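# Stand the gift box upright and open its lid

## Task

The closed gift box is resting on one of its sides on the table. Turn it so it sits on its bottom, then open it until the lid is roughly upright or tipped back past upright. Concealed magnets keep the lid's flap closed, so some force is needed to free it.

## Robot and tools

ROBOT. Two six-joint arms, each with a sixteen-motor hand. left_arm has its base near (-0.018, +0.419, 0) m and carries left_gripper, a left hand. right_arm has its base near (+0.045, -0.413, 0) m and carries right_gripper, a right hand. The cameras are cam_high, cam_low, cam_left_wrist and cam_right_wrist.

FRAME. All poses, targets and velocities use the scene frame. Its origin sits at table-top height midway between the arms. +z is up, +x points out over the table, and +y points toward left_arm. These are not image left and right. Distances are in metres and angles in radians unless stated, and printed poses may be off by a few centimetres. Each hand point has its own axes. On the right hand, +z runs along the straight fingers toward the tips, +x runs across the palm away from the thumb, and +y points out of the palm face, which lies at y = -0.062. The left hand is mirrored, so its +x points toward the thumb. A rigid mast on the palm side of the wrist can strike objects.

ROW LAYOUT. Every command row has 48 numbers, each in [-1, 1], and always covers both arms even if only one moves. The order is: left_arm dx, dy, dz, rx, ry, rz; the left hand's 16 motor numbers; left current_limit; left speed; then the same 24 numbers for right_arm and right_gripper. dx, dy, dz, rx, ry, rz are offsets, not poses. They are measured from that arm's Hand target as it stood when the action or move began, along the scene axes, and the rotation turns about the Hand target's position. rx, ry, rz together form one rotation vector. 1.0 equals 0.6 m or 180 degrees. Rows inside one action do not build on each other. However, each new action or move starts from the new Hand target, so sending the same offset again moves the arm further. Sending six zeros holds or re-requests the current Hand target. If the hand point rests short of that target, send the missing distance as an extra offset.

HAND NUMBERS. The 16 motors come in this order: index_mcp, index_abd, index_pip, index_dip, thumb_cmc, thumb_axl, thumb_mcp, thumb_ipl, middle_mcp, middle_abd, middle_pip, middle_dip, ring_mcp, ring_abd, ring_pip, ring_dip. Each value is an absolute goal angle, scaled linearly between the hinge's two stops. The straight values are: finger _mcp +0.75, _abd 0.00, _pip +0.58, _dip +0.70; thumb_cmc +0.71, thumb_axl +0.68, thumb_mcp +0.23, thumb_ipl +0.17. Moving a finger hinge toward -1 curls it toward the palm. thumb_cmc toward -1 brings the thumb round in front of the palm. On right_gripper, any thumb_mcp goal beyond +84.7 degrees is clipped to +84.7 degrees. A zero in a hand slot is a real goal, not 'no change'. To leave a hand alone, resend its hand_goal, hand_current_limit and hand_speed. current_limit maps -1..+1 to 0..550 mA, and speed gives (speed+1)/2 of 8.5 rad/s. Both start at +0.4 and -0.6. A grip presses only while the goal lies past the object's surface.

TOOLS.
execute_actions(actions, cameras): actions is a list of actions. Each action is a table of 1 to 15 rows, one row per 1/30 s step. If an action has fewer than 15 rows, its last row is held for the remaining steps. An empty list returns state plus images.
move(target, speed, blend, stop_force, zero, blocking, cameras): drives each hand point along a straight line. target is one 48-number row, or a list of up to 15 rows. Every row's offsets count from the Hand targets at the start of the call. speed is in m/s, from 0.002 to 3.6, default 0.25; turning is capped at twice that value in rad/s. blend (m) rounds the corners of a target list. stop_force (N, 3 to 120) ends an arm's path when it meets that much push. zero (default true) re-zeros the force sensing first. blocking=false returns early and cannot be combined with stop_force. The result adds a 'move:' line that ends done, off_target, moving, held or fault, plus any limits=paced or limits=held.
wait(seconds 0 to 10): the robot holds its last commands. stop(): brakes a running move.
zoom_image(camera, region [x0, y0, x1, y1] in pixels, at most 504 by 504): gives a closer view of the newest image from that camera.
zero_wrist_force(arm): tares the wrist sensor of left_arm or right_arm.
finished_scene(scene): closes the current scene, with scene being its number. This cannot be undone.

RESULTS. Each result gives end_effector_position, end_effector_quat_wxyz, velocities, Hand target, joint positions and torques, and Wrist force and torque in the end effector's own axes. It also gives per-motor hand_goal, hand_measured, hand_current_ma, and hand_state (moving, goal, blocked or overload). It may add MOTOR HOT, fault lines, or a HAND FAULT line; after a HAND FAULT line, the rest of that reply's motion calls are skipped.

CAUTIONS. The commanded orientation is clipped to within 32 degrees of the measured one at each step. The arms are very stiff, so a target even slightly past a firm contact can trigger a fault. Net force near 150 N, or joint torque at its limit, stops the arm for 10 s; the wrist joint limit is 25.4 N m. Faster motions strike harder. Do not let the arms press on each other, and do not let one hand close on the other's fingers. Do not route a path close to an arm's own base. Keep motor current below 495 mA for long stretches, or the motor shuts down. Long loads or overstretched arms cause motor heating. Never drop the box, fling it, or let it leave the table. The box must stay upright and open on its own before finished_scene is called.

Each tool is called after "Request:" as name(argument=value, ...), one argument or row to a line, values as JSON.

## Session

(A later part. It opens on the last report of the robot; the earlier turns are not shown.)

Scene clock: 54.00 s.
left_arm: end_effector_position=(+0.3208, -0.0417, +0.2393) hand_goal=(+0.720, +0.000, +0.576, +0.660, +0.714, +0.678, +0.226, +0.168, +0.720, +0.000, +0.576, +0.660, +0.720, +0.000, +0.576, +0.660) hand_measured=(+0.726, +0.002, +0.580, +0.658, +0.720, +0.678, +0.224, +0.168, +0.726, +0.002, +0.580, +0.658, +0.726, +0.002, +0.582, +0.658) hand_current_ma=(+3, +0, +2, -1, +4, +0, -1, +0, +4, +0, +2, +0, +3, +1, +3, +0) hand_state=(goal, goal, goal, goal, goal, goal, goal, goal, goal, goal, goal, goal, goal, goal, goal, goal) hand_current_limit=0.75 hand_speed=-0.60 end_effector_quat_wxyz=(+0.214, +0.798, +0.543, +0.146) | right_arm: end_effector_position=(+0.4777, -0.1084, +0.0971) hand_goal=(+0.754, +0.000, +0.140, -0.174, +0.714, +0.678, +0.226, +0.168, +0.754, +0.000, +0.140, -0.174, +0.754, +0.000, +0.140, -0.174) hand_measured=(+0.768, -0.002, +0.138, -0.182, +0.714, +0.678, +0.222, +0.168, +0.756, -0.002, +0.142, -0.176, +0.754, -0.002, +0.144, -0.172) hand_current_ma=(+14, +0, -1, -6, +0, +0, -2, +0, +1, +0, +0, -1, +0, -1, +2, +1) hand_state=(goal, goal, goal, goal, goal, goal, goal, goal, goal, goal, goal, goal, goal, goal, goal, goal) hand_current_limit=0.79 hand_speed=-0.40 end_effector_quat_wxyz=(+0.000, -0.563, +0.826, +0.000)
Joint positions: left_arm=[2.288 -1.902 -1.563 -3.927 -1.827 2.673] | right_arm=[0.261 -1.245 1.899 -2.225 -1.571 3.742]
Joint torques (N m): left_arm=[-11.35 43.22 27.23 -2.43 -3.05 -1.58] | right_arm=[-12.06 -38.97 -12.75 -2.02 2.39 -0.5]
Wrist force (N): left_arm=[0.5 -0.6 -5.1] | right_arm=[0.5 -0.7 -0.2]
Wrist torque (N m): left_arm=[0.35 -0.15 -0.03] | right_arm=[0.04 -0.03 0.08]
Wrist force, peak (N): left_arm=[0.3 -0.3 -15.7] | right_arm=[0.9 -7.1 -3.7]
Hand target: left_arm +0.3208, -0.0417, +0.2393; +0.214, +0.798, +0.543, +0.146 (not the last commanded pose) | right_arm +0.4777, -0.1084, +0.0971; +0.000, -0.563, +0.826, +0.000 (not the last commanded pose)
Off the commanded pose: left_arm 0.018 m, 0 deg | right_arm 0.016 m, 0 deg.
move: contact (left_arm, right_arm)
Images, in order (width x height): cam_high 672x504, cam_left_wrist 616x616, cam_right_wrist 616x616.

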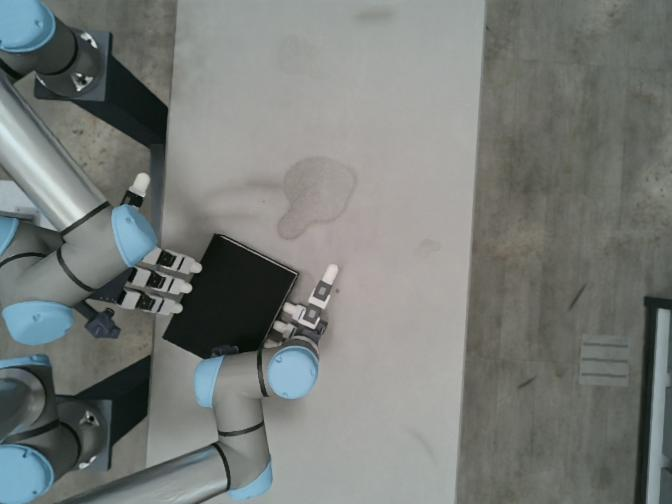

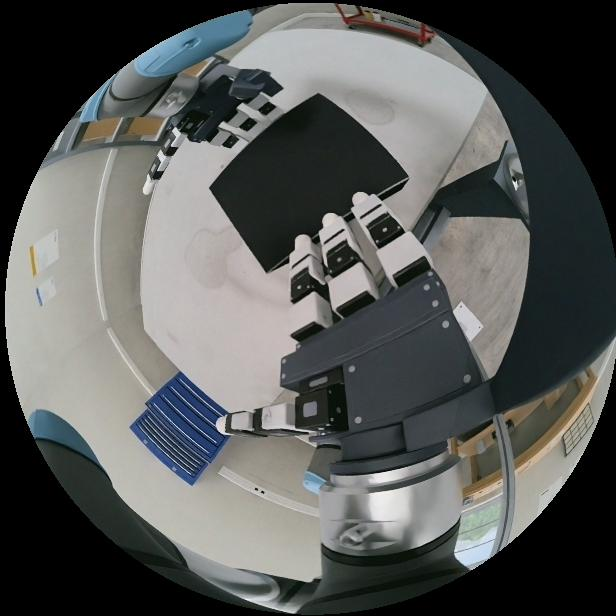

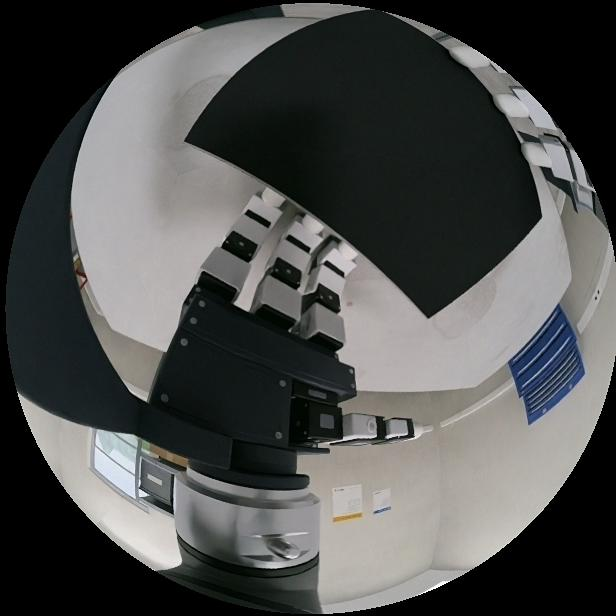

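Request:
move(
  target=[
    [0.0,0.0,0.0067,0,0,0,0.72,0,0.576,0.66,0.714,0.678,0.226,0.168,0.72,0,0.576,0.66,0.72,0,0.576,0.66,0.75,-0.6,0,0,0,0,0,0,0.753,0,0.139,-0.174,0.714,0.678,0.226,0.168,0.753,0,0.139,-0.174,0.753,0,0.139,-0.174,0.79,-0.4],
    [-0.0186,0.0073,0.0067,0,0,0,0.72,0,0.576,0.66,0.714,0.678,0.226,0.168,0.72,0,0.576,0.66,0.72,0,0.576,0.66,0.75,-0.6,0,0,0,0,0,0,0.753,0,0.139,-0.174,0.714,0.678,0.226,0.168,0.753,0,0.139,-0.174,0.753,0,0.139,-0.174,0.79,-0.4],
  ],
  speed=0.06,
  blend=[0.002,0],
)

Request:
move(
  target=[0.0116,-0.0046,-0.0217,0,0,0,0.72,0,0.576,0.66,0.714,0.678,0.226,0.168,0.72,0,0.576,0.66,0.72,0,0.576,0.66,0.75,-0.6,0,0,0,0,0,0,0.753,0,0.139,-0.174,0.714,0.678,0.226,0.168,0.753,0,0.139,-0.174,0.753,0,0.139,-0.174,0.79,-0.4],
  speed=0.015,
  stop_force=4,
  cameras=["cam_left_wrist"],
)

Request:
zoom_image(
  camera="cam_left_wrist",
  region=[230, 80, 450, 300],
)

Scene clock: 55.40 s.
left_arm: end_effector_position=(+0.3095, -0.0372, +0.2434) hand_goal=(+0.720, +0.000, +0.576, +0.660, +0.714, +0.678, +0.226, +0.168, +0.720, +0.000, +0.576, +0.660, +0.720, +0.000, +0.576, +0.660) hand_measured=(+0.726, +0.002, +0.580, +0.658, +0.720, +0.678, +0.224, +0.168, +0.726, +0.002, +0.580, +0.658, +0.726, +0.002, +0.582, +0.658) hand_current_ma=(+3, +0, +2, -1, +4, +0, -1, +0, +4, +0, +2, +0, +3, +1, +3, +0) hand_state=(goal, goal, goal, goal, goal, goal, goal, goal, goal, goal, goal, goal, goal, goal, goal, goal) hand_current_limit=0.75 hand_speed=-0.60 end_effector_quat_wxyz=(+0.214, +0.798, +0.543, +0.146) | right_arm: end_effector_position=(+0.4777, -0.1084, +0.0971) hand_goal=(+0.754, +0.000, +0.140, -0.174, +0.714, +0.678, +0.226, +0.168, +0.754, +0.000, +0.140, -0.174, +0.754, +0.000, +0.140, -0.174) hand_measured=(+0.768, -0.002, +0.138, -0.182, +0.714, +0.678, +0.222, +0.168, +0.756, -0.002, +0.142, -0.176, +0.754, -0.002, +0.144, -0.172) hand_current_ma=(+14, +0, -1, -6, +0, +0, -2, +0, +1, +0, +0, -1, +0, -1, +2, +1) hand_state=(goal, goal, goal, goal, goal, goal, goal, goal, goal, goal, goal, goal, goal, goal, goal, goal) hand_current_limit=0.79 hand_speed=-0.40 end_effector_quat_wxyz=(+0.000, -0.563, +0.826, +0.000)
Joint positions: left_arm=[2.273 -1.881 -1.582 -3.933 -1.834 2.659] | right_arm=[0.261 -1.245 1.899 -2.225 -1.571 3.742]
Joint torques (N m): left_arm=[13.39 19.93 27.7 -1.23 -0.4 1.83] | right_arm=[-12.36 -39.46 -12.07 -3.78 2.37 2.18]
Wrist force (N): left_arm=[0.1 -0.2 0.7] | right_arm=[0.5 -0.5 -0.3]
Wrist torque (N m): left_arm=[-0.05 0.04 0.01] | right_arm=[0.09 -0.03 0.08]
Wrist force, peak (N): left_arm=[0.3 -0.4 -5.5] | right_arm=[0.8 -0.3 -0.5]
Hand target: left_arm +0.3096, -0.0373, +0.2433; +0.214, +0.798, +0.543, +0.146 | right_arm +0.4777, -0.1084, +0.0971; +0.000, -0.563, +0.826, +0.000
Off the commanded pose: left_arm 0.000 m, 0 deg | right_arm 0.000 m, 0 deg.
move: done

Scene clock: 56.93 s.
left_arm: end_effector_position=(+0.3125, -0.0384, +0.2379) hand_goal=(+0.720, +0.000, +0.576, +0.660, +0.714, +0.678, +0.226, +0.168, +0.720, +0.000, +0.576, +0.660, +0.720, +0.000, +0.576, +0.660) hand_measured=(+0.726, +0.002, +0.580, +0.658, +0.720, +0.678, +0.224, +0.168, +0.726, +0.000, +0.580, +0.658, +0.726, +0.002, +0.580, +0.658) hand_current_ma=(+3, +0, +2, -1, +4, +0, -1, +0, +4, +0, +2, +0, +3, +0, +2, +0) hand_state=(goal, goal, goal, goal, goal, goal, goal, goal, goal, goal, goal, goal, goal, goal, goal, goal) hand_current_limit=0.75 hand_speed=-0.60 end_effector_quat_wxyz=(+0.214, +0.798, +0.543, +0.146) | right_arm: end_effector_position=(+0.4777, -0.1084, +0.0971) hand_goal=(+0.754, +0.000, +0.140, -0.174, +0.714, +0.678, +0.226, +0.168, +0.754, +0.000, +0.140, -0.174, +0.754, +0.000, +0.140, -0.174) hand_measured=(+0.768, -0.002, +0.138, -0.182, +0.714, +0.678, +0.222, +0.168, +0.756, -0.002, +0.142, -0.176, +0.754, -0.002, +0.144, -0.172) hand_current_ma=(+14, +0, -1, -6, +0, +0, -2, +0, +1, +0, +0, -1, +0, -1, +2, +1) hand_state=(goal, goal, goal, goal, goal, goal, goal, goal, goal, goal, goal, goal, goal, goal, goal, goal) hand_current_limit=0.79 hand_speed=-0.40 end_effector_quat_wxyz=(+0.000, -0.563, +0.826, +0.000)
Joint positions: left_arm=[2.277 -1.89 -1.584 -3.921 -1.832 2.663] | right_arm=[0.261 -1.245 1.899 -2.225 -1.571 3.742]
Joint torques (N m): left_arm=[-12.23 43.11 26.92 -0.17 -3.26 -1.55] | right_arm=[-12.9 -39.6 -12.57 -4.03 2.55 2.41]
Wrist force (N): left_arm=[0.5 -0.8 -3.4] | right_arm=[0.2 -0.4 -0.3]
Wrist torque (N m): left_arm=[0.25 -0.22 -0.01] | right_arm=[0.08 0.01 0.06]
Wrist force, peak (N): left_arm=[0.4 -1.1 -10.1] | right_arm=[0.9 -0.6 -0.2]
Hand target: left_arm +0.3125, -0.0385, +0.2379; +0.214, +0.798, +0.543, +0.146 (not the last commanded pose) | right_arm +0.4777, -0.1084, +0.0971; +0.000, -0.563, +0.826, +0.000
Off the commanded pose: left_arm 0.009 m, 0 deg | right_arm 0.000 m, 0 deg.
move: contact (left_arm)
Images, in order (width x height): cam_left_wrist 616x616.

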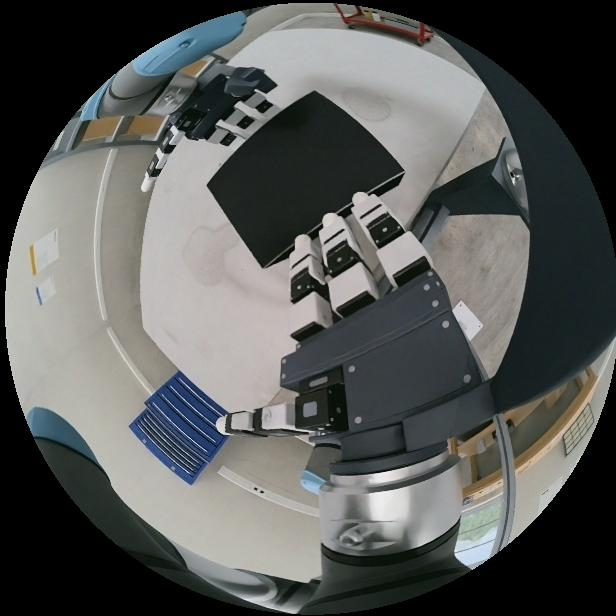

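Scaled by 2.291 from the camera's 616x616 image, which has a finer 880x880 frame.

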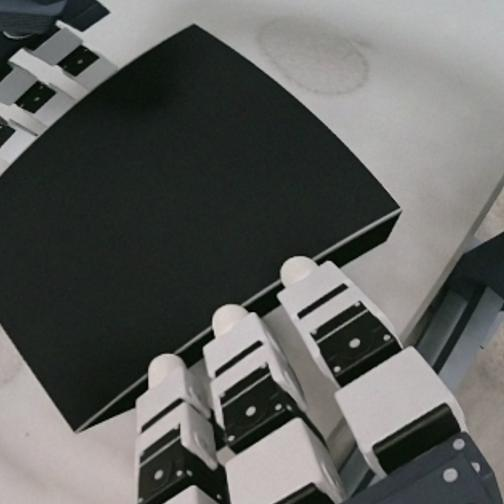

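Request:
move(
  target=[0.0078,-0.0031,-0.0144,0,0,0,0.72,0,0.576,0.66,0.714,0.678,0.226,0.168,0.72,0,0.576,0.66,0.72,0,0.576,0.66,0.75,-0.6,0,0,0,0,0,0,0.753,0,0.139,-0.174,0.714,0.678,0.226,0.168,0.753,0,0.139,-0.174,0.753,0,0.139,-0.174,0.79,-0.4],
  speed=0.008,
  stop_force=22,
)

Request:
move(
  target=[0,0,0,0,0,0,0.72,0,0.576,0.66,0.714,0.678,0.226,0.168,0.72,0,0.576,0.66,0.72,0,0.576,0.66,0.75,-0.6,0,0,0.0067,0,0,0,0.753,0,0.139,-0.174,0.714,0.678,0.226,0.168,0.753,0,0.139,-0.174,0.753,0,0.139,-0.174,0.79,-0.4],
  speed=0.015,
  cameras=["cam_right_wrist"],
)

Request:
zoom_image(
  camera="cam_right_wrist",
  region=[150, 80, 400, 330],
)

Scene clock: 58.63 s.
left_arm: end_effector_position=(+0.3133, -0.0389, +0.2367) hand_goal=(+0.720, +0.000, +0.576, +0.660, +0.714, +0.678, +0.226, +0.168, +0.720, +0.000, +0.576, +0.660, +0.720, +0.000, +0.576, +0.660) hand_measured=(+0.726, +0.000, +0.578, +0.658, +0.720, +0.678, +0.224, +0.168, +0.726, +0.002, +0.578, +0.658, +0.726, +0.002, +0.578, +0.658) hand_current_ma=(+3, +0, +1, -1, +4, +0, -1, +0, +4, +0, +1, +0, +4, +1, +1, +0) hand_state=(goal, goal, goal, goal, goal, goal, goal, goal, goal, goal, goal, goal, goal, goal, goal, goal) hand_current_limit=0.75 hand_speed=-0.60 end_effector_quat_wxyz=(+0.214, +0.798, +0.543, +0.146) | right_arm: end_effector_position=(+0.4777, -0.1084, +0.0971) hand_goal=(+0.754, +0.000, +0.140, -0.174, +0.714, +0.678, +0.226, +0.168, +0.754, +0.000, +0.140, -0.174, +0.754, +0.000, +0.140, -0.174) hand_measured=(+0.768, +0.000, +0.138, -0.182, +0.714, +0.678, +0.222, +0.168, +0.756, +0.000, +0.142, -0.176, +0.754, -0.002, +0.144, -0.172) hand_current_ma=(+15, +0, -1, -6, +0, +0, -2, +0, +1, +0, +0, -1, +0, -1, +2, +1) hand_state=(goal, goal, goal, goal, goal, goal, goal, goal, goal, goal, goal, goal, goal, goal, goal, goal) hand_current_limit=0.79 hand_speed=-0.40 end_effector_quat_wxyz=(+0.000, -0.563, +0.826, +0.000)
Joint positions: left_arm=[2.278 -1.892 -1.584 -3.918 -1.832 2.664] | right_arm=[0.261 -1.245 1.899 -2.225 -1.571 3.742]
Joint torques (N m): left_arm=[-6.28 32.68 23.8 -0.22 -3.77 -1.53] | right_arm=[-7.44 -40.2 -11.85 -0.83 2.3 2.12]
Wrist force (N): left_arm=[0.3 -2.5 -26.0] | right_arm=[-0.6 -2.3 -0.5]
Wrist torque (N m): left_arm=[1.94 -1.23 0.03] | right_arm=[0.10 -0.05 0.05]
Wrist force, peak (N): left_arm=[-0.1 -2.5 -33.1] | right_arm=[-0.2 -2.6 -1.0]
Hand target: left_arm +0.3133, -0.0389, +0.2367; +0.214, +0.798, +0.543, +0.146 (not the last commanded pose) | right_arm +0.4777, -0.1084, +0.0971; +0.000, -0.563, +0.826, +0.000
Off the commanded pose: left_arm 0.009 m, 0 deg | right_arm 0.000 m, 0 deg.
move: contact (left_arm)

Scene clock: 59.33 s.
left_arm: end_effector_position=(+0.3133, -0.0389, +0.2367) hand_goal=(+0.720, +0.000, +0.576, +0.660, +0.714, +0.678, +0.226, +0.168, +0.720, +0.000, +0.576, +0.660, +0.720, +0.000, +0.576, +0.660) hand_measured=(+0.722, +0.000, +0.578, +0.658, +0.720, +0.678, +0.224, +0.168, +0.722, -0.002, +0.576, +0.658, +0.722, +0.000, +0.576, +0.658) hand_current_ma=(+1, +0, +0, -1, +4, +0, -1, +0, +1, +0, +0, +0, +0, +0, +0, +0) hand_state=(goal, goal, goal, goal, goal, goal, goal, goal, goal, goal, goal, goal, goal, goal, goal, goal) hand_current_limit=0.75 hand_speed=-0.60 end_effector_quat_wxyz=(+0.214, +0.798, +0.543, +0.146) | right_arm: end_effector_position=(+0.4777, -0.1084, +0.1012) hand_goal=(+0.754, +0.000, +0.140, -0.174, +0.714, +0.678, +0.226, +0.168, +0.754, +0.000, +0.140, -0.174, +0.754, +0.000, +0.140, -0.174) hand_measured=(+0.772, +0.004, +0.152, -0.170, +0.714, +0.678, +0.222, +0.168, +0.766, +0.002, +0.148, -0.172, +0.758, -0.002, +0.144, -0.172) hand_current_ma=(+25, +1, +11, +2, +0, +0, -2, +0, +11, +0, +6, +1, +3, -1, +2, +1) hand_state=(goal, goal, goal, goal, goal, goal, goal, goal, goal, goal, goal, goal, goal, goal, goal, goal) hand_current_limit=0.79 hand_speed=-0.40 end_effector_quat_wxyz=(+0.000, -0.563, +0.826, +0.000)
Joint positions: left_arm=[2.278 -1.892 -1.584 -3.918 -1.832 2.664] | right_arm=[0.261 -1.251 1.894 -2.214 -1.571 3.742]
Joint torques (N m): left_arm=[-6.25 32.76 23.06 -0.1 -3.39 -1.47] | right_arm=[-5.13 -33.38 -22.32 -2.19 2.46 2.37]
Wrist force (N): left_arm=[-0.1 -0.4 -9.2] | right_arm=[0.4 -1.7 1.9]
Wrist torque (N m): left_arm=[0.62 -0.60 -0.06] | right_arm=[0.07 -0.08 0.07]
Wrist force, peak (N): left_arm=[0.4 -2.6 -26.1] | right_arm=[-1.0 -3.5 -1.1]
Hand target: left_arm +0.3133, -0.0389, +0.2367; +0.214, +0.798, +0.543, +0.146 | right_arm +0.4777, -0.1084, +0.1011; +0.000, -0.563, +0.826, +0.000
Off the commanded pose: left_arm 0.000 m, 0 deg | right_arm 0.000 m, 0 deg.
move: done
Images, in order (width x height): cam_right_wrist 616x616.

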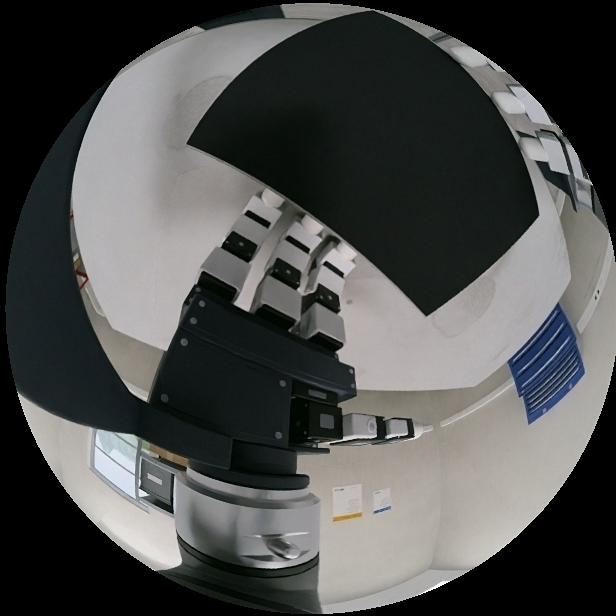

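Scaled by 2.016 from the camera's 616x616 image, which has a finer 880x880 frame.

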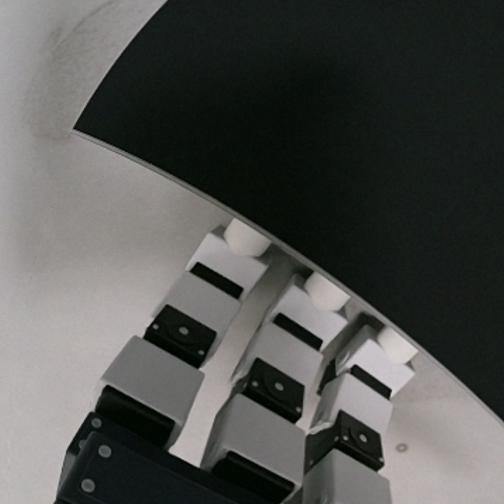

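Request:
wait(
  seconds=0.1,
  cameras=["cam_low","cam_high"],
)

Request:
zoom_image(
  camera="cam_low",
  region=[270, 170, 410, 290],
)

Scene clock: 60.20 s.
left_arm: end_effector_position=(+0.3133, -0.0389, +0.2367) hand_goal=(+0.720, +0.000, +0.576, +0.660, +0.714, +0.678, +0.226, +0.168, +0.720, +0.000, +0.576, +0.660, +0.720, +0.000, +0.576, +0.660) hand_measured=(+0.722, +0.000, +0.578, +0.658, +0.720, +0.678, +0.224, +0.168, +0.722, -0.002, +0.576, +0.658, +0.722, +0.000, +0.576, +0.658) hand_current_ma=(+1, +0, +0, -1, +4, +0, -1, +0, +1, +0, +0, +0, +0, +0, +0, +0) hand_state=(goal, goal, goal, goal, goal, goal, goal, goal, goal, goal, goal, goal, goal, goal, goal, goal) hand_current_limit=0.75 hand_speed=-0.60 end_effector_quat_wxyz=(+0.214, +0.798, +0.543, +0.146) | right_arm: end_effector_position=(+0.4777, -0.1084, +0.1011) hand_goal=(+0.754, +0.000, +0.140, -0.174, +0.714, +0.678, +0.226, +0.168, +0.754, +0.000, +0.140, -0.174, +0.754, +0.000, +0.140, -0.174) hand_measured=(+0.772, +0.004, +0.152, -0.170, +0.714, +0.678, +0.222, +0.168, +0.766, +0.002, +0.148, -0.172, +0.758, -0.002, +0.144, -0.172) hand_current_ma=(+25, +1, +11, +2, +0, +0, -2, +0, +11, +0, +6, +1, +3, -1, +2, +1) hand_state=(goal, goal, goal, goal, goal, goal, goal, goal, goal, goal, goal, goal, goal, goal, goal, goal) hand_current_limit=0.79 hand_speed=-0.40 end_effector_quat_wxyz=(+0.000, -0.563, +0.826, +0.000)
Joint positions: left_arm=[2.278 -1.892 -1.584 -3.918 -1.832 2.664] | right_arm=[0.261 -1.251 1.895 -2.214 -1.571 3.742]
Joint torques (N m): left_arm=[-6.65 32.92 22.33 -0.24 -2.89 -1.41] | right_arm=[-2.61 -26.25 -16.1 -4.18 2.48 2.18]
Wrist force (N): left_arm=[-0.1 -0.7 -9.4] | right_arm=[0.6 -1.4 1.6]
Wrist torque (N m): left_arm=[0.60 -0.60 -0.06] | right_arm=[0.10 -0.06 0.07]
Wrist force, peak (N): left_arm=[-0.2 -0.4 -9.7] | right_arm=[0.0 -2.2 1.9]
Hand target: left_arm +0.3133, -0.0389, +0.2367; +0.214, +0.798, +0.543, +0.146 | right_arm +0.4777, -0.1084, +0.1011; +0.000, -0.563, +0.826, +0.000
Off the commanded pose: left_arm 0.000 m, 0 deg | right_arm 0.000 m, 0 deg.
wait: 0.10 s; at rest from the start
Images, in order (width x height): cam_high 672x504, cam_low 672x504.

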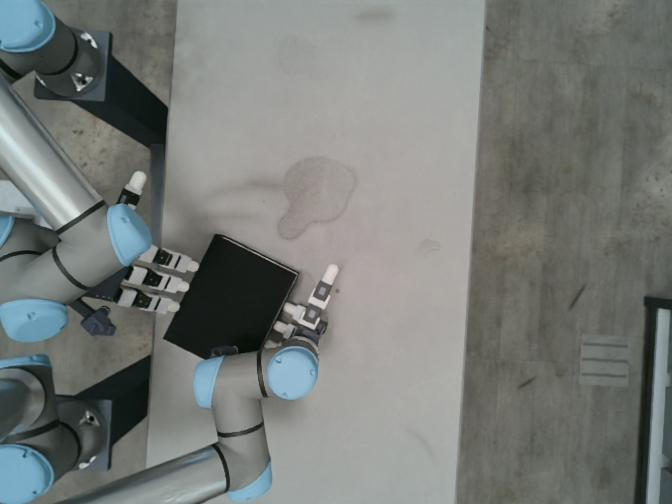

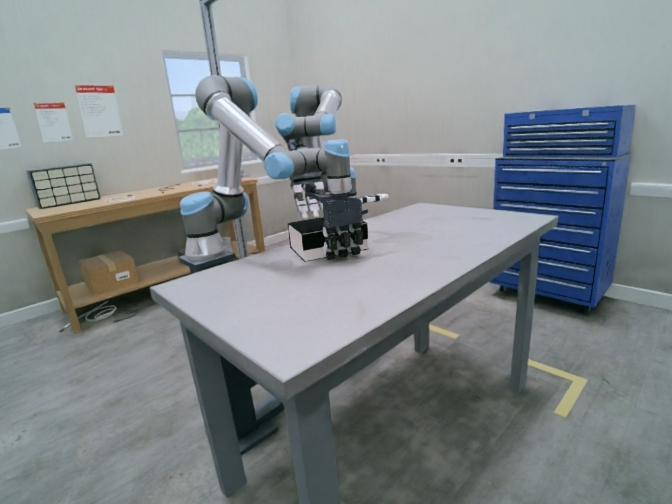

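Scaled by 3.600.

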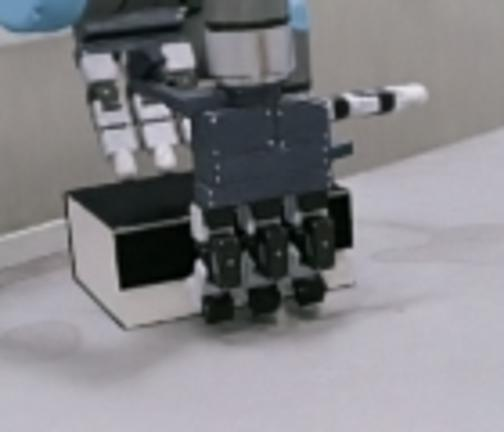

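Request:
move(
  target=[0.0078,-0.0031,-0.0144,0,0,0,0.72,0,0.576,0.66,0.714,0.678,0.226,0.168,0.72,0,0.576,0.66,0.72,0,0.576,0.66,0.75,-0.6,0,0,0,0,0,0,0.754,0,0.14,-0.174,0.714,0.678,0.226,0.168,0.754,0,0.14,-0.174,0.754,0,0.14,-0.174,0.79,-0.4],
  speed=0.008,
  stop_force=26,
)

Request:
execute_actions(
  actions=[
    [[0,0,0,0,0,0,0.72,0,0.576,0.66,0.714,0.678,0.226,0.168,0.72,0,0.576,0.66,0.72,0,0.576,0.66,0.75,-0.6,0,0,0.006,0,0,0,0.754,0,0.14,-0.174,0.714,0.678,0.226,0.168,0.754,0,0.14,-0.174,0.754,0,0.14,-0.174,0.79,-0.4]],
  ],
  cameras=["cam_low"],
)

Request:
zoom_image(
  camera="cam_low",
  region=[270, 170, 410, 290],
)

Scene clock: 61.87 s.
left_arm: end_effector_position=(+0.3141, -0.0393, +0.2354) hand_goal=(+0.720, +0.000, +0.576, +0.660, +0.714, +0.678, +0.226, +0.168, +0.720, +0.000, +0.576, +0.660, +0.720, +0.000, +0.576, +0.660) hand_measured=(+0.720, -0.002, +0.574, +0.658, +0.720, +0.678, +0.224, +0.168, +0.720, -0.002, +0.572, +0.656, +0.718, -0.002, +0.572, +0.654) hand_current_ma=(+0, -1, -1, -1, +4, +0, -1, +0, +0, -1, -1, -2, +0, -1, -2, -3) hand_state=(goal, goal, goal, goal, goal, goal, goal, goal, goal, goal, goal, goal, goal, goal, goal, goal) hand_current_limit=0.75 hand_speed=-0.60 end_effector_quat_wxyz=(+0.214, +0.798, +0.543, +0.146) | right_arm: end_effector_position=(+0.4777, -0.1084, +0.1011) hand_goal=(+0.754, +0.000, +0.140, -0.174, +0.714, +0.678, +0.226, +0.168, +0.754, +0.000, +0.140, -0.174, +0.754, +0.000, +0.140, -0.174) hand_measured=(+0.780, +0.004, +0.152, -0.176, +0.714, +0.678, +0.222, +0.168, +0.774, +0.002, +0.148, -0.180, +0.768, +0.000, +0.142, -0.180) hand_current_ma=(+41, +1, +11, -1, +0, +0, -2, +0, +26, +1, +7, -3, +16, +0, +1, -4) hand_state=(blocked, goal, goal, goal, goal, goal, goal, goal, goal, goal, goal, goal, goal, goal, goal, goal) hand_current_limit=0.79 hand_speed=-0.40 end_effector_quat_wxyz=(+0.000, -0.563, +0.826, +0.000)
Joint positions: left_arm=[2.278 -1.894 -1.584 -3.914 -1.831 2.665] | right_arm=[0.261 -1.251 1.895 -2.214 -1.571 3.742]
Joint torques (N m): left_arm=[-5.6 30.6 22.88 0.09 -3.9 -1.54] | right_arm=[3.54 -25.63 -14.5 1.53 2.52 2.17]
Wrist force (N): left_arm=[0.0 -2.7 -30.1] | right_arm=[-1.1 -7.6 -2.4]
Wrist torque (N m): left_arm=[2.14 -1.28 0.01] | right_arm=[0.34 -0.05 -0.11]
Wrist force, peak (N): left_arm=[-0.5 -2.6 -38.0] | right_arm=[-1.0 -7.8 -2.4]
Hand target: left_arm +0.3141, -0.0393, +0.2354; +0.214, +0.798, +0.543, +0.146 (not the last commanded pose) | right_arm +0.4777, -0.1084, +0.1011; +0.000, -0.563, +0.826, +0.000
Off the commanded pose: left_arm 0.008 m, 0 deg | right_arm 0.000 m, 0 deg.
move: contact (left_arm)

Scene clock: 62.57 s.
left_arm: end_effector_position=(+0.3141, -0.0393, +0.2354) hand_goal=(+0.720, +0.000, +0.576, +0.660, +0.714, +0.678, +0.226, +0.168, +0.720, +0.000, +0.576, +0.660, +0.720, +0.000, +0.576, +0.660) hand_measured=(+0.716, -0.002, +0.572, +0.658, +0.720, +0.678, +0.224, +0.168, +0.716, -0.004, +0.572, +0.656, +0.716, -0.002, +0.570, +0.654) hand_current_ma=(-2, -1, -1, -1, +4, +0, -1, +0, -2, -1, -2, -2, -3, -1, -3, -3) hand_state=(goal, goal, goal, goal, goal, goal, goal, goal, goal, goal, goal, goal, goal, goal, goal, goal) hand_current_limit=0.75 hand_speed=-0.60 end_effector_quat_wxyz=(+0.214, +0.798, +0.543, +0.146) | right_arm: end_effector_position=(+0.4777, -0.1084, +0.1048) hand_goal=(+0.754, +0.000, +0.140, -0.174, +0.714, +0.678, +0.226, +0.168, +0.754, +0.000, +0.140, -0.174, +0.754, +0.000, +0.140, -0.174) hand_measured=(+0.788, +0.002, +0.162, -0.166, +0.714, +0.678, +0.222, +0.168, +0.782, +0.002, +0.162, -0.162, +0.778, +0.002, +0.158, -0.164) hand_current_ma=(+60, +1, +27, +7, +0, +0, -2, +0, +43, +1, +26, +10, +34, +0, +21, +9) hand_state=(blocked, goal, blocked, goal, goal, goal, goal, goal, blocked, goal, blocked, goal, blocked, goal, goal, goal) hand_current_limit=0.79 hand_speed=-0.40 end_effector_quat_wxyz=(+0.000, -0.563, +0.826, +0.000)
Joint positions: left_arm=[2.278 -1.894 -1.584 -3.914 -1.831 2.665] | right_arm=[0.261 -1.257 1.891 -2.205 -1.571 3.742]
Joint torques (N m): left_arm=[-5.95 30.69 22.42 0.15 -2.85 -1.55] | right_arm=[5.8 -26 -12.24 -3.89 2.41 2.23]
Wrist force (N): left_arm=[-0.7 -0.2 -13.4] | right_arm=[0.3 -2.5 2.6]
Wrist torque (N m): left_arm=[0.81 -0.73 -0.11] | right_arm=[0.10 -0.14 0.05]
Wrist force, peak (N): left_arm=[-0.2 -2.8 -29.7] | right_arm=[-1.5 -7.9 -2.3]
Hand target: left_arm +0.3141, -0.0393, +0.2354; +0.214, +0.798, +0.543, +0.146 | right_arm +0.4777, -0.1084, +0.1047; +0.000, -0.563, +0.826, +0.000
Off the commanded pose: left_arm 0.000 m, 0 deg | right_arm 0.000 m, 0 deg.
Step readings (end_effector_position of left_arm | right_arm):
0: (+0.3141, -0.0393, +0.2354) | (+0.4777, -0.1084, +0.1011)
1: (+0.3141, -0.0393, +0.2354) | (+0.4777, -0.1084, +0.1012)
2: (+0.3141, -0.0393, +0.2354) | (+0.4776, -0.1084, +0.1020)
4: (+0.3141, -0.0393, +0.2354) | (+0.4776, -0.1084, +0.1045)
8: (+0.3141, -0.0393, +0.2354) | (+0.4777, -0.1084, +0.1050)
15: (+0.3141, -0.0393, +0.2354) | (+0.4777, -0.1084, +0.1048)
Images, in order (width x height): cam_low 672x504.

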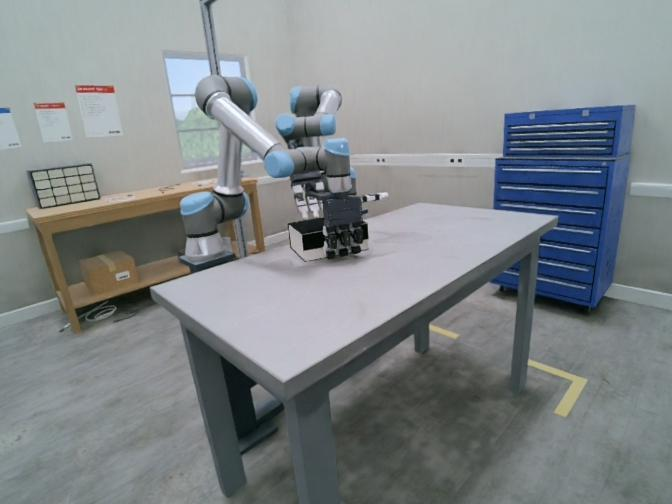

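Scaled by 3.600.

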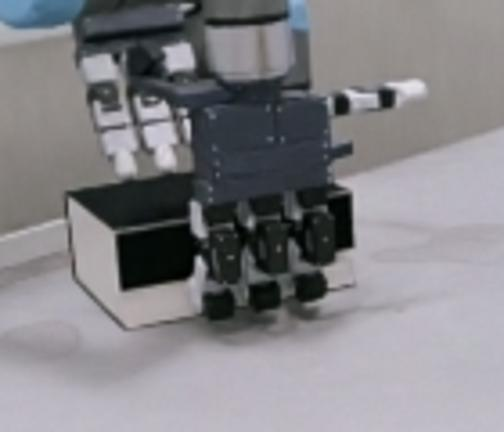

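Request:
move(
  target=[0.002,-0.0008,-0.014,0,0,0,0.72,0,0.576,0.66,0.714,0.678,0.226,0.168,0.72,0,0.576,0.66,0.72,0,0.576,0.66,0.75,-0.6,0,0,0,0,0,0,0.754,0,0.14,-0.174,0.714,0.678,0.226,0.168,0.754,0,0.14,-0.174,0.754,0,0.14,-0.174,0.79,-0.4],
  speed=0.008,
  stop_force=28,
)

Request:
execute_actions(
  actions=[
    [[0,0,0,0,0,0,0.72,0,0.576,0.66,0.714,0.678,0.226,0.168,0.72,0,0.576,0.66,0.72,0,0.576,0.66,0.75,-0.6,0,0,0.004,0,0,0,0.754,0,0.14,-0.174,0.714,0.678,0.226,0.168,0.754,0,0.14,-0.174,0.754,0,0.14,-0.174,0.79,-0.4]],
  ],
  cameras=["cam_low"],
)

Request:
zoom_image(
  camera="cam_low",
  region=[270, 170, 410, 290],
)

Scene clock: 64.50 s.
left_arm: end_effector_position=(+0.3143, -0.0395, +0.2333) hand_goal=(+0.720, +0.000, +0.576, +0.660, +0.714, +0.678, +0.226, +0.168, +0.720, +0.000, +0.576, +0.660, +0.720, +0.000, +0.576, +0.660) hand_measured=(+0.710, -0.004, +0.566, +0.650, +0.720, +0.678, +0.224, +0.168, +0.710, -0.006, +0.564, +0.650, +0.710, -0.004, +0.562, +0.648) hand_current_ma=(-8, -2, -7, -7, +4, +0, -1, +0, -9, -2, -9, -8, -9, -2, -13, -9) hand_state=(goal, goal, goal, goal, goal, goal, goal, goal, goal, goal, goal, goal, goal, goal, goal, goal) hand_current_limit=0.75 hand_speed=-0.60 end_effector_quat_wxyz=(+0.214, +0.798, +0.543, +0.146) | right_arm: end_effector_position=(+0.4777, -0.1084, +0.1047) hand_goal=(+0.754, +0.000, +0.140, -0.174, +0.714, +0.678, +0.226, +0.168, +0.754, +0.000, +0.140, -0.174, +0.754, +0.000, +0.140, -0.174) hand_measured=(+0.796, +0.002, +0.162, -0.176, +0.714, +0.678, +0.222, +0.168, +0.790, +0.002, +0.162, -0.174, +0.786, +0.002, +0.158, -0.174) hand_current_ma=(+84, +1, +27, -1, +0, +0, -2, +0, +65, +1, +26, +0, +54, +0, +21, +0) hand_state=(blocked, goal, blocked, goal, goal, goal, goal, goal, blocked, goal, blocked, goal, blocked, goal, goal, goal) hand_current_limit=0.79 hand_speed=-0.40 end_effector_quat_wxyz=(+0.000, -0.563, +0.826, +0.000)
Joint positions: left_arm=[2.279 -1.896 -1.587 -3.909 -1.831 2.665] | right_arm=[0.261 -1.257 1.891 -2.205 -1.571 3.742]
Joint torques (N m): left_arm=[0.2 27.49 21.1 0.96 -3.56 -1.31] | right_arm=[12.73 -27.38 -12.46 2.01 2.66 2.16]
Wrist force (N): left_arm=[-0.2 -3.7 -37.6] | right_arm=[-1.4 -10.5 -1.4]
Wrist torque (N m): left_arm=[2.59 -1.47 0.04] | right_arm=[0.45 -0.14 -0.17]
Wrist force, peak (N): left_arm=[-0.7 -3.7 -46.6] | right_arm=[-1.6 -10.8 -1.0]
Hand target: left_arm +0.3143, -0.0395, +0.2333; +0.214, +0.798, +0.543, +0.146 (not the last commanded pose) | right_arm +0.4777, -0.1084, +0.1047; +0.000, -0.563, +0.826, +0.000
Off the commanded pose: left_arm 0.006 m, 0 deg | right_arm 0.000 m, 0 deg.
move: contact (left_arm)

Scene clock: 65.20 s.
left_arm: end_effector_position=(+0.3143, -0.0395, +0.2333) hand_goal=(+0.720, +0.000, +0.576, +0.660, +0.714, +0.678, +0.226, +0.168, +0.720, +0.000, +0.576, +0.660, +0.720, +0.000, +0.576, +0.660) hand_measured=(+0.708, -0.004, +0.566, +0.650, +0.720, +0.678, +0.224, +0.168, +0.708, -0.006, +0.564, +0.650, +0.706, -0.004, +0.562, +0.648) hand_current_ma=(-11, -2, -8, -7, +4, +0, -1, +0, -12, -2, -9, -8, -12, -2, -14, -9) hand_state=(goal, goal, goal, goal, goal, goal, goal, goal, goal, goal, goal, goal, goal, goal, goal, goal) hand_current_limit=0.75 hand_speed=-0.60 end_effector_quat_wxyz=(+0.214, +0.798, +0.543, +0.146) | right_arm: end_effector_position=(+0.4777, -0.1084, +0.1072) hand_goal=(+0.754, +0.000, +0.140, -0.174, +0.714, +0.678, +0.226, +0.168, +0.754, +0.000, +0.140, -0.174, +0.754, +0.000, +0.140, -0.174) hand_measured=(+0.804, +0.004, +0.170, -0.162, +0.714, +0.678, +0.222, +0.168, +0.798, +0.004, +0.170, -0.160, +0.794, +0.002, +0.166, -0.162) hand_current_ma=(+104, +2, +44, +12, +0, +0, -2, +0, +84, +2, +45, +14, +76, +1, +36, +12) hand_state=(blocked, goal, blocked, goal, goal, goal, goal, goal, blocked, goal, blocked, goal, blocked, goal, blocked, goal) hand_current_limit=0.79 hand_speed=-0.40 end_effector_quat_wxyz=(+0.000, -0.563, +0.826, +0.000)
Joint positions: left_arm=[2.279 -1.896 -1.587 -3.909 -1.831 2.665] | right_arm=[0.261 -1.26 1.888 -2.199 -1.571 3.742]
Joint torques (N m): left_arm=[-0.69 27.26 20.95 0.89 -3.56 -1.26] | right_arm=[11.94 -26.95 -13.44 -3.79 2.72 2.19]
Wrist force (N): left_arm=[-0.7 -0.4 -23.2] | right_arm=[0.3 -4.3 5.1]
Wrist torque (N m): left_arm=[1.42 -1.09 -0.07] | right_arm=[0.15 -0.16 -0.02]
Wrist force, peak (N): left_arm=[-0.1 -3.6 -37.7] | right_arm=[-1.6 -10.7 -1.3]
Hand target: left_arm +0.3143, -0.0395, +0.2333; +0.214, +0.798, +0.543, +0.146 | right_arm +0.4777, -0.1084, +0.1071; +0.000, -0.563, +0.826, +0.000
Off the commanded pose: left_arm 0.000 m, 0 deg | right_arm 0.000 m, 0 deg.
Step readings (end_effector_position of left_arm | right_arm):
0: (+0.3143, -0.0395, +0.2333) | (+0.4777, -0.1084, +0.1047)
1: (+0.3143, -0.0395, +0.2333) | (+0.4777, -0.1084, +0.1048)
2: (+0.3143, -0.0395, +0.2333) | (+0.4776, -0.1084, +0.1052)
4: (+0.3143, -0.0395, +0.2333) | (+0.4776, -0.1084, +0.1069)
8: (+0.3143, -0.0395, +0.2333) | (+0.4776, -0.1084, +0.1073)
15: (+0.3143, -0.0395, +0.2333) | (+0.4777, -0.1084, +0.1072)
Images, in order (width x height): cam_low 672x504.

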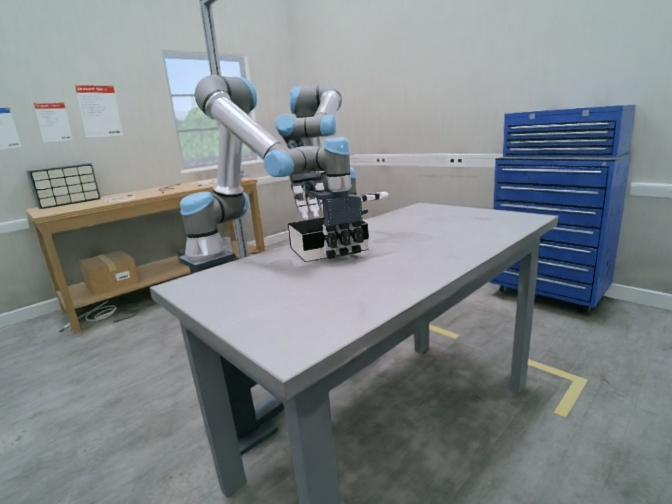

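Scaled by 3.600.

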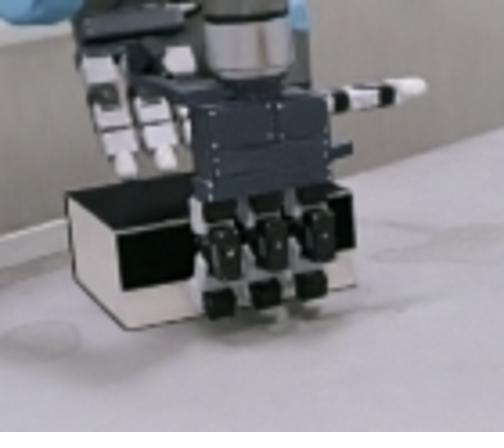

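Request:
execute_actions(
  actions=[
    [[0,0,0,0,0,0,0.72,0,0.576,0.66,0.714,0.678,0.226,0.168,0.72,0,0.576,0.66,0.72,0,0.576,0.66,0.75,-0.6,0,0,0.005,0,0,0,0.754,0,0.14,-0.174,0.714,0.678,0.226,0.168,0.754,0,0.14,-0.174,0.754,0,0.14,-0.174,0.79,-0.4]],
  ],
  cameras=["cam_low"],
)

Request:
zoom_image(
  camera="cam_low",
  region=[270, 170, 410, 290],
)

Scene clock: 66.03 s.
left_arm: end_effector_position=(+0.3143, -0.0395, +0.2333) hand_goal=(+0.720, +0.000, +0.576, +0.660, +0.714, +0.678, +0.226, +0.168, +0.720, +0.000, +0.576, +0.660, +0.720, +0.000, +0.576, +0.660) hand_measured=(+0.708, -0.004, +0.566, +0.650, +0.720, +0.678, +0.224, +0.168, +0.708, -0.006, +0.564, +0.650, +0.706, -0.004, +0.562, +0.648) hand_current_ma=(-11, -2, -8, -7, +4, +0, -1, +0, -12, -2, -9, -8, -12, -2, -14, -9) hand_state=(goal, goal, goal, goal, goal, goal, goal, goal, goal, goal, goal, goal, goal, goal, goal, goal) hand_current_limit=0.75 hand_speed=-0.60 end_effector_quat_wxyz=(+0.214, +0.798, +0.543, +0.146) | right_arm: end_effector_position=(+0.4777, -0.1084, +0.1102) hand_goal=(+0.754, +0.000, +0.140, -0.174, +0.714, +0.678, +0.226, +0.168, +0.754, +0.000, +0.140, -0.174, +0.754, +0.000, +0.140, -0.174) hand_measured=(+0.804, +0.002, +0.170, -0.160, +0.714, +0.678, +0.222, +0.168, +0.798, +0.004, +0.172, -0.158, +0.794, +0.002, +0.168, -0.160) hand_current_ma=(+104, +1, +45, +15, +0, +0, -2, +0, +84, +1, +47, +17, +76, +1, +38, +15) hand_state=(blocked, goal, blocked, goal, goal, goal, goal, goal, blocked, goal, blocked, goal, blocked, goal, blocked, goal) hand_current_limit=0.79 hand_speed=-0.40 end_effector_quat_wxyz=(+0.000, -0.563, +0.826, +0.000)
Joint positions: left_arm=[2.279 -1.896 -1.587 -3.909 -1.831 2.665] | right_arm=[0.261 -1.264 1.885 -2.191 -1.571 3.742]
Joint torques (N m): left_arm=[-0.77 27.62 20.34 0.91 -3.61 -1.27] | right_arm=[9.76 -26.35 -11.34 -3.49 2.63 2.3]
Wrist force (N): left_arm=[-0.8 -0.6 -24.2] | right_arm=[0.4 -5.0 3.5]
Wrist torque (N m): left_arm=[1.51 -1.11 -0.08] | right_arm=[0.15 -0.13 -0.03]
Wrist force, peak (N): left_arm=[-0.8 -0.6 -24.2] | right_arm=[-0.7 -5.5 7.1]
Hand target: left_arm +0.3143, -0.0395, +0.2333; +0.214, +0.798, +0.543, +0.146 | right_arm +0.4777, -0.1084, +0.1101; +0.000, -0.563, +0.826, +0.000
Off the commanded pose: left_arm 0.000 m, 0 deg | right_arm 0.000 m, 0 deg.
Step readings (end_effector_position of left_arm | right_arm):
0: (+0.3143, -0.0395, +0.2333) | (+0.4777, -0.1084, +0.1071)
1: (+0.3143, -0.0395, +0.2333) | (+0.4777, -0.1084, +0.1072)
2: (+0.3143, -0.0395, +0.2333) | (+0.4777, -0.1084, +0.1080)
4: (+0.3143, -0.0395, +0.2333) | (+0.4776, -0.1084, +0.1099)
8: (+0.3143, -0.0395, +0.2333) | (+0.4777, -0.1084, +0.1103)
15: (+0.3143, -0.0395, +0.2333) | (+0.4777, -0.1084, +0.1102)
Images, in order (width x height): cam_low 672x504.

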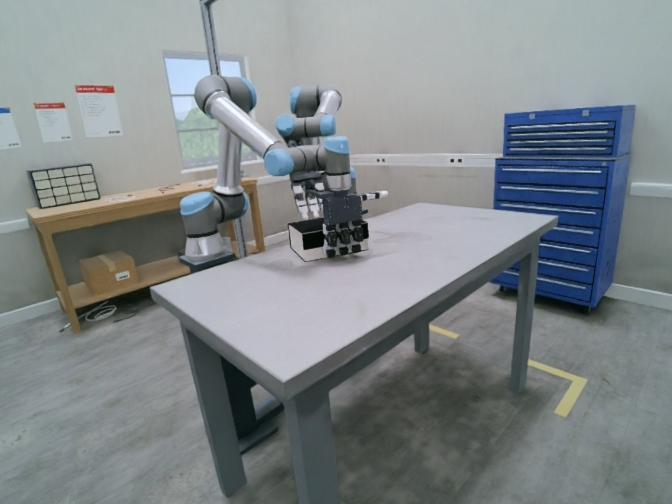

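Scaled by 3.600.

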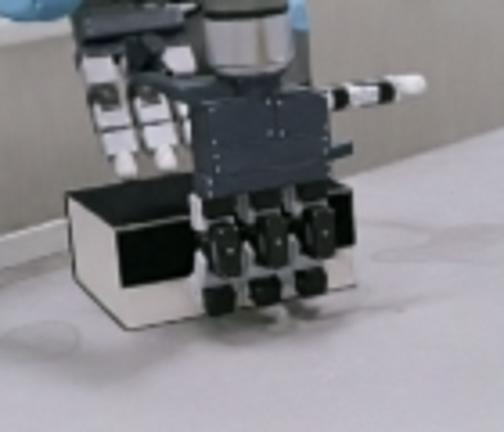

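Request:
wait(
  seconds=0.05,
  cameras=["cam_right_wrist","cam_left_wrist"],
)

Scene clock: 67.33 s.
left_arm: end_effector_position=(+0.3143, -0.0395, +0.2333) hand_goal=(+0.720, +0.000, +0.576, +0.660, +0.714, +0.678, +0.226, +0.168, +0.720, +0.000, +0.576, +0.660, +0.720, +0.000, +0.576, +0.660) hand_measured=(+0.708, -0.004, +0.566, +0.650, +0.720, +0.678, +0.224, +0.168, +0.708, -0.006, +0.564, +0.650, +0.706, -0.004, +0.562, +0.648) hand_current_ma=(-11, -2, -8, -7, +4, +0, -1, +0, -12, -2, -9, -8, -12, -2, -14, -9) hand_state=(goal, goal, goal, goal, goal, goal, goal, goal, goal, goal, goal, goal, goal, goal, goal, goal) hand_current_limit=0.75 hand_speed=-0.60 end_effector_quat_wxyz=(+0.214, +0.798, +0.543, +0.146) | right_arm: end_effector_position=(+0.4777, -0.1084, +0.1101) hand_goal=(+0.754, +0.000, +0.140, -0.174, +0.714, +0.678, +0.226, +0.168, +0.754, +0.000, +0.140, -0.174, +0.754, +0.000, +0.140, -0.174) hand_measured=(+0.804, +0.002, +0.170, -0.160, +0.714, +0.678, +0.222, +0.168, +0.798, +0.004, +0.172, -0.158, +0.794, +0.002, +0.168, -0.160) hand_current_ma=(+104, +1, +45, +15, +0, +0, -2, +0, +84, +1, +47, +17, +76, +1, +38, +15) hand_state=(blocked, goal, blocked, goal, goal, goal, goal, goal, blocked, goal, blocked, goal, blocked, goal, blocked, goal) hand_current_limit=0.79 hand_speed=-0.40 end_effector_quat_wxyz=(+0.000, -0.563, +0.826, +0.000)
Joint positions: left_arm=[2.279 -1.896 -1.587 -3.909 -1.831 2.665] | right_arm=[0.261 -1.264 1.885 -2.191 -1.571 3.742]
Joint torques (N m): left_arm=[-0.4 27.35 19.86 0.96 -3.61 -1.28] | right_arm=[6.95 -26.42 -10.82 -2.47 2.5 2.06]
Wrist force (N): left_arm=[-0.6 -0.6 -24.0] | right_arm=[0.3 -5.0 3.2]
Wrist torque (N m): left_arm=[1.50 -1.11 -0.07] | right_arm=[0.20 -0.13 -0.03]
Wrist force, peak (N): left_arm=[-0.6 -0.8 -24.2] | right_arm=[0.3 -5.4 3.3]
Hand target: left_arm +0.3143, -0.0395, +0.2333; +0.214, +0.798, +0.543, +0.146 | right_arm +0.4777, -0.1084, +0.1101; +0.000, -0.563, +0.826, +0.000
Off the commanded pose: left_arm 0.000 m, 0 deg | right_arm 0.000 m, 0 deg.
wait: 0.07 s; at rest from the start
Images, in order (width x height): cam_left_wrist 616x616, cam_right_wrist 616x616.

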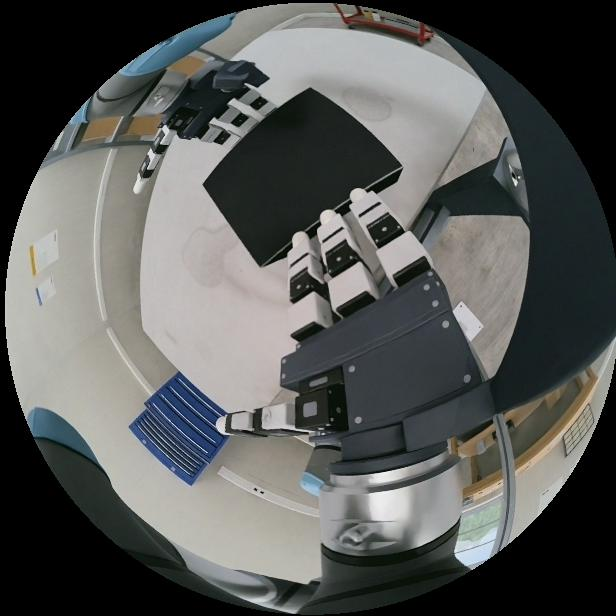

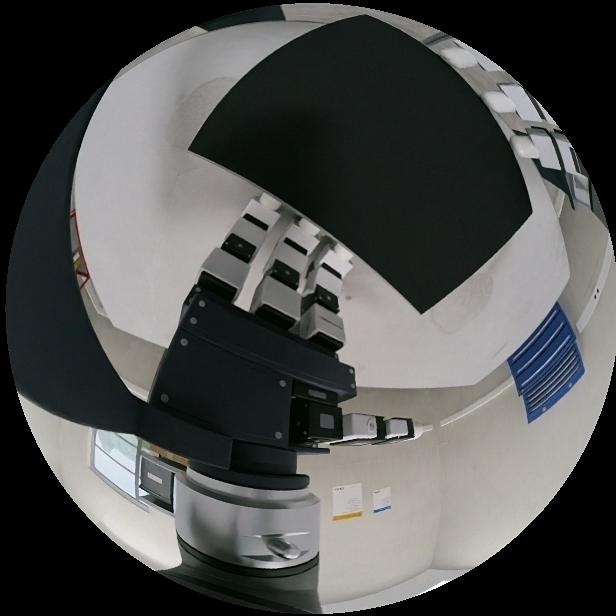

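Request:
zoom_image(
  camera="cam_right_wrist",
  region=[180, 140, 400, 340],
)

Request:
zoom_image(
  camera="cam_left_wrist",
  region=[190, 80, 420, 290],
)

Scaled by 2.291 from the camera's 616x616 image, which has a finer 880x880 frame.

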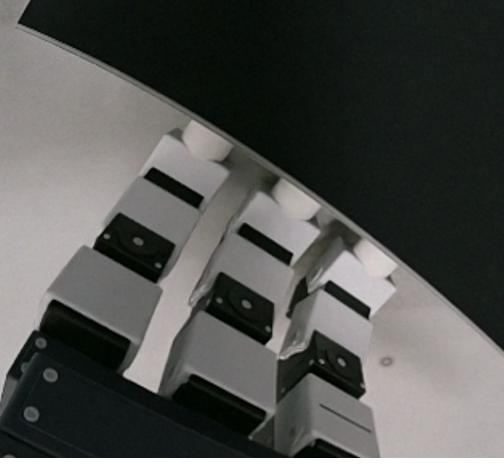

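Scaled by 2.191 from the camera's 616x616 image, which has a finer 880x880 frame.

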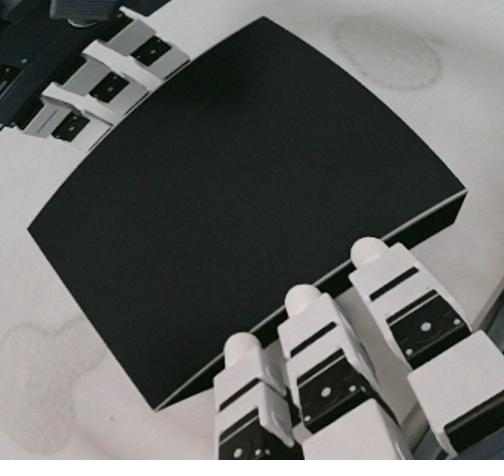

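Request:
wait(
  seconds=0.02,
  cameras=["cam_low"],
)

Request:
zoom_image(
  camera="cam_low",
  region=[285, 210, 375, 270],
)

Scene clock: 67.90 s.
left_arm: end_effector_position=(+0.3143, -0.0395, +0.2333) hand_goal=(+0.720, +0.000, +0.576, +0.660, +0.714, +0.678, +0.226, +0.168, +0.720, +0.000, +0.576, +0.660, +0.720, +0.000, +0.576, +0.660) hand_measured=(+0.708, -0.004, +0.566, +0.650, +0.720, +0.678, +0.224, +0.168, +0.708, -0.006, +0.564, +0.650, +0.706, -0.004, +0.562, +0.648) hand_current_ma=(-11, -2, -8, -7, +4, +0, -1, +0, -12, -2, -9, -8, -12, -2, -14, -9) hand_state=(goal, goal, goal, goal, goal, goal, goal, goal, goal, goal, goal, goal, goal, goal, goal, goal) hand_current_limit=0.75 hand_speed=-0.60 end_effector_quat_wxyz=(+0.214, +0.798, +0.543, +0.146) | right_arm: end_effector_position=(+0.4777, -0.1084, +0.1101) hand_goal=(+0.754, +0.000, +0.140, -0.174, +0.714, +0.678, +0.226, +0.168, +0.754, +0.000, +0.140, -0.174, +0.754, +0.000, +0.140, -0.174) hand_measured=(+0.804, +0.002, +0.170, -0.160, +0.714, +0.678, +0.222, +0.168, +0.798, +0.004, +0.172, -0.158, +0.794, +0.002, +0.168, -0.160) hand_current_ma=(+104, +1, +45, +15, +0, +0, -2, +0, +84, +1, +47, +17, +76, +1, +38, +15) hand_state=(blocked, goal, blocked, goal, goal, goal, goal, goal, blocked, goal, blocked, goal, blocked, goal, blocked, goal) hand_current_limit=0.79 hand_speed=-0.40 end_effector_quat_wxyz=(+0.000, -0.563, +0.826, +0.000)
Joint positions: left_arm=[2.279 -1.896 -1.587 -3.909 -1.831 2.665] | right_arm=[0.261 -1.264 1.885 -2.191 -1.571 3.742]
Joint torques (N m): left_arm=[-1.4 28.55 20.24 0.86 -3.59 -1.27] | right_arm=[5.08 -26.09 -11.36 -2.03 2.81 1.99]
Wrist force (N): left_arm=[-0.7 -0.4 -23.9] | right_arm=[0.2 -5.2 3.1]
Wrist torque (N m): left_arm=[1.51 -1.11 -0.07] | right_arm=[0.18 -0.11 -0.04]
Wrist force, peak (N): left_arm=[-0.8 -0.7 -24.2] | right_arm=[0.5 -5.4 3.3]
Hand target: left_arm +0.3143, -0.0395, +0.2333; +0.214, +0.798, +0.543, +0.146 | right_arm +0.4777, -0.1084, +0.1101; +0.000, -0.563, +0.826, +0.000
Off the commanded pose: left_arm 0.000 m, 0 deg | right_arm 0.000 m, 0 deg.
wait: 0.03 s; at rest from the start
Images, in order (width x height): cam_low 672x504.

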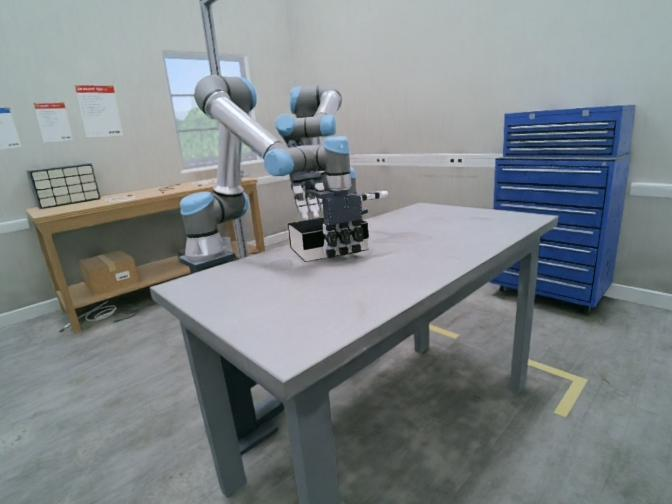

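Scaled by 5.600.

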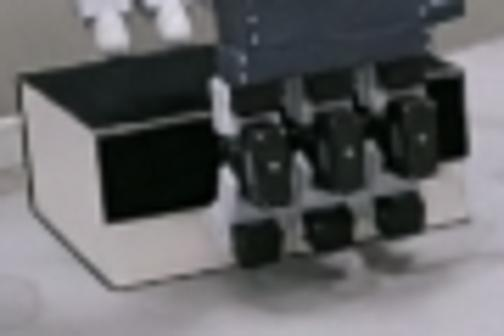

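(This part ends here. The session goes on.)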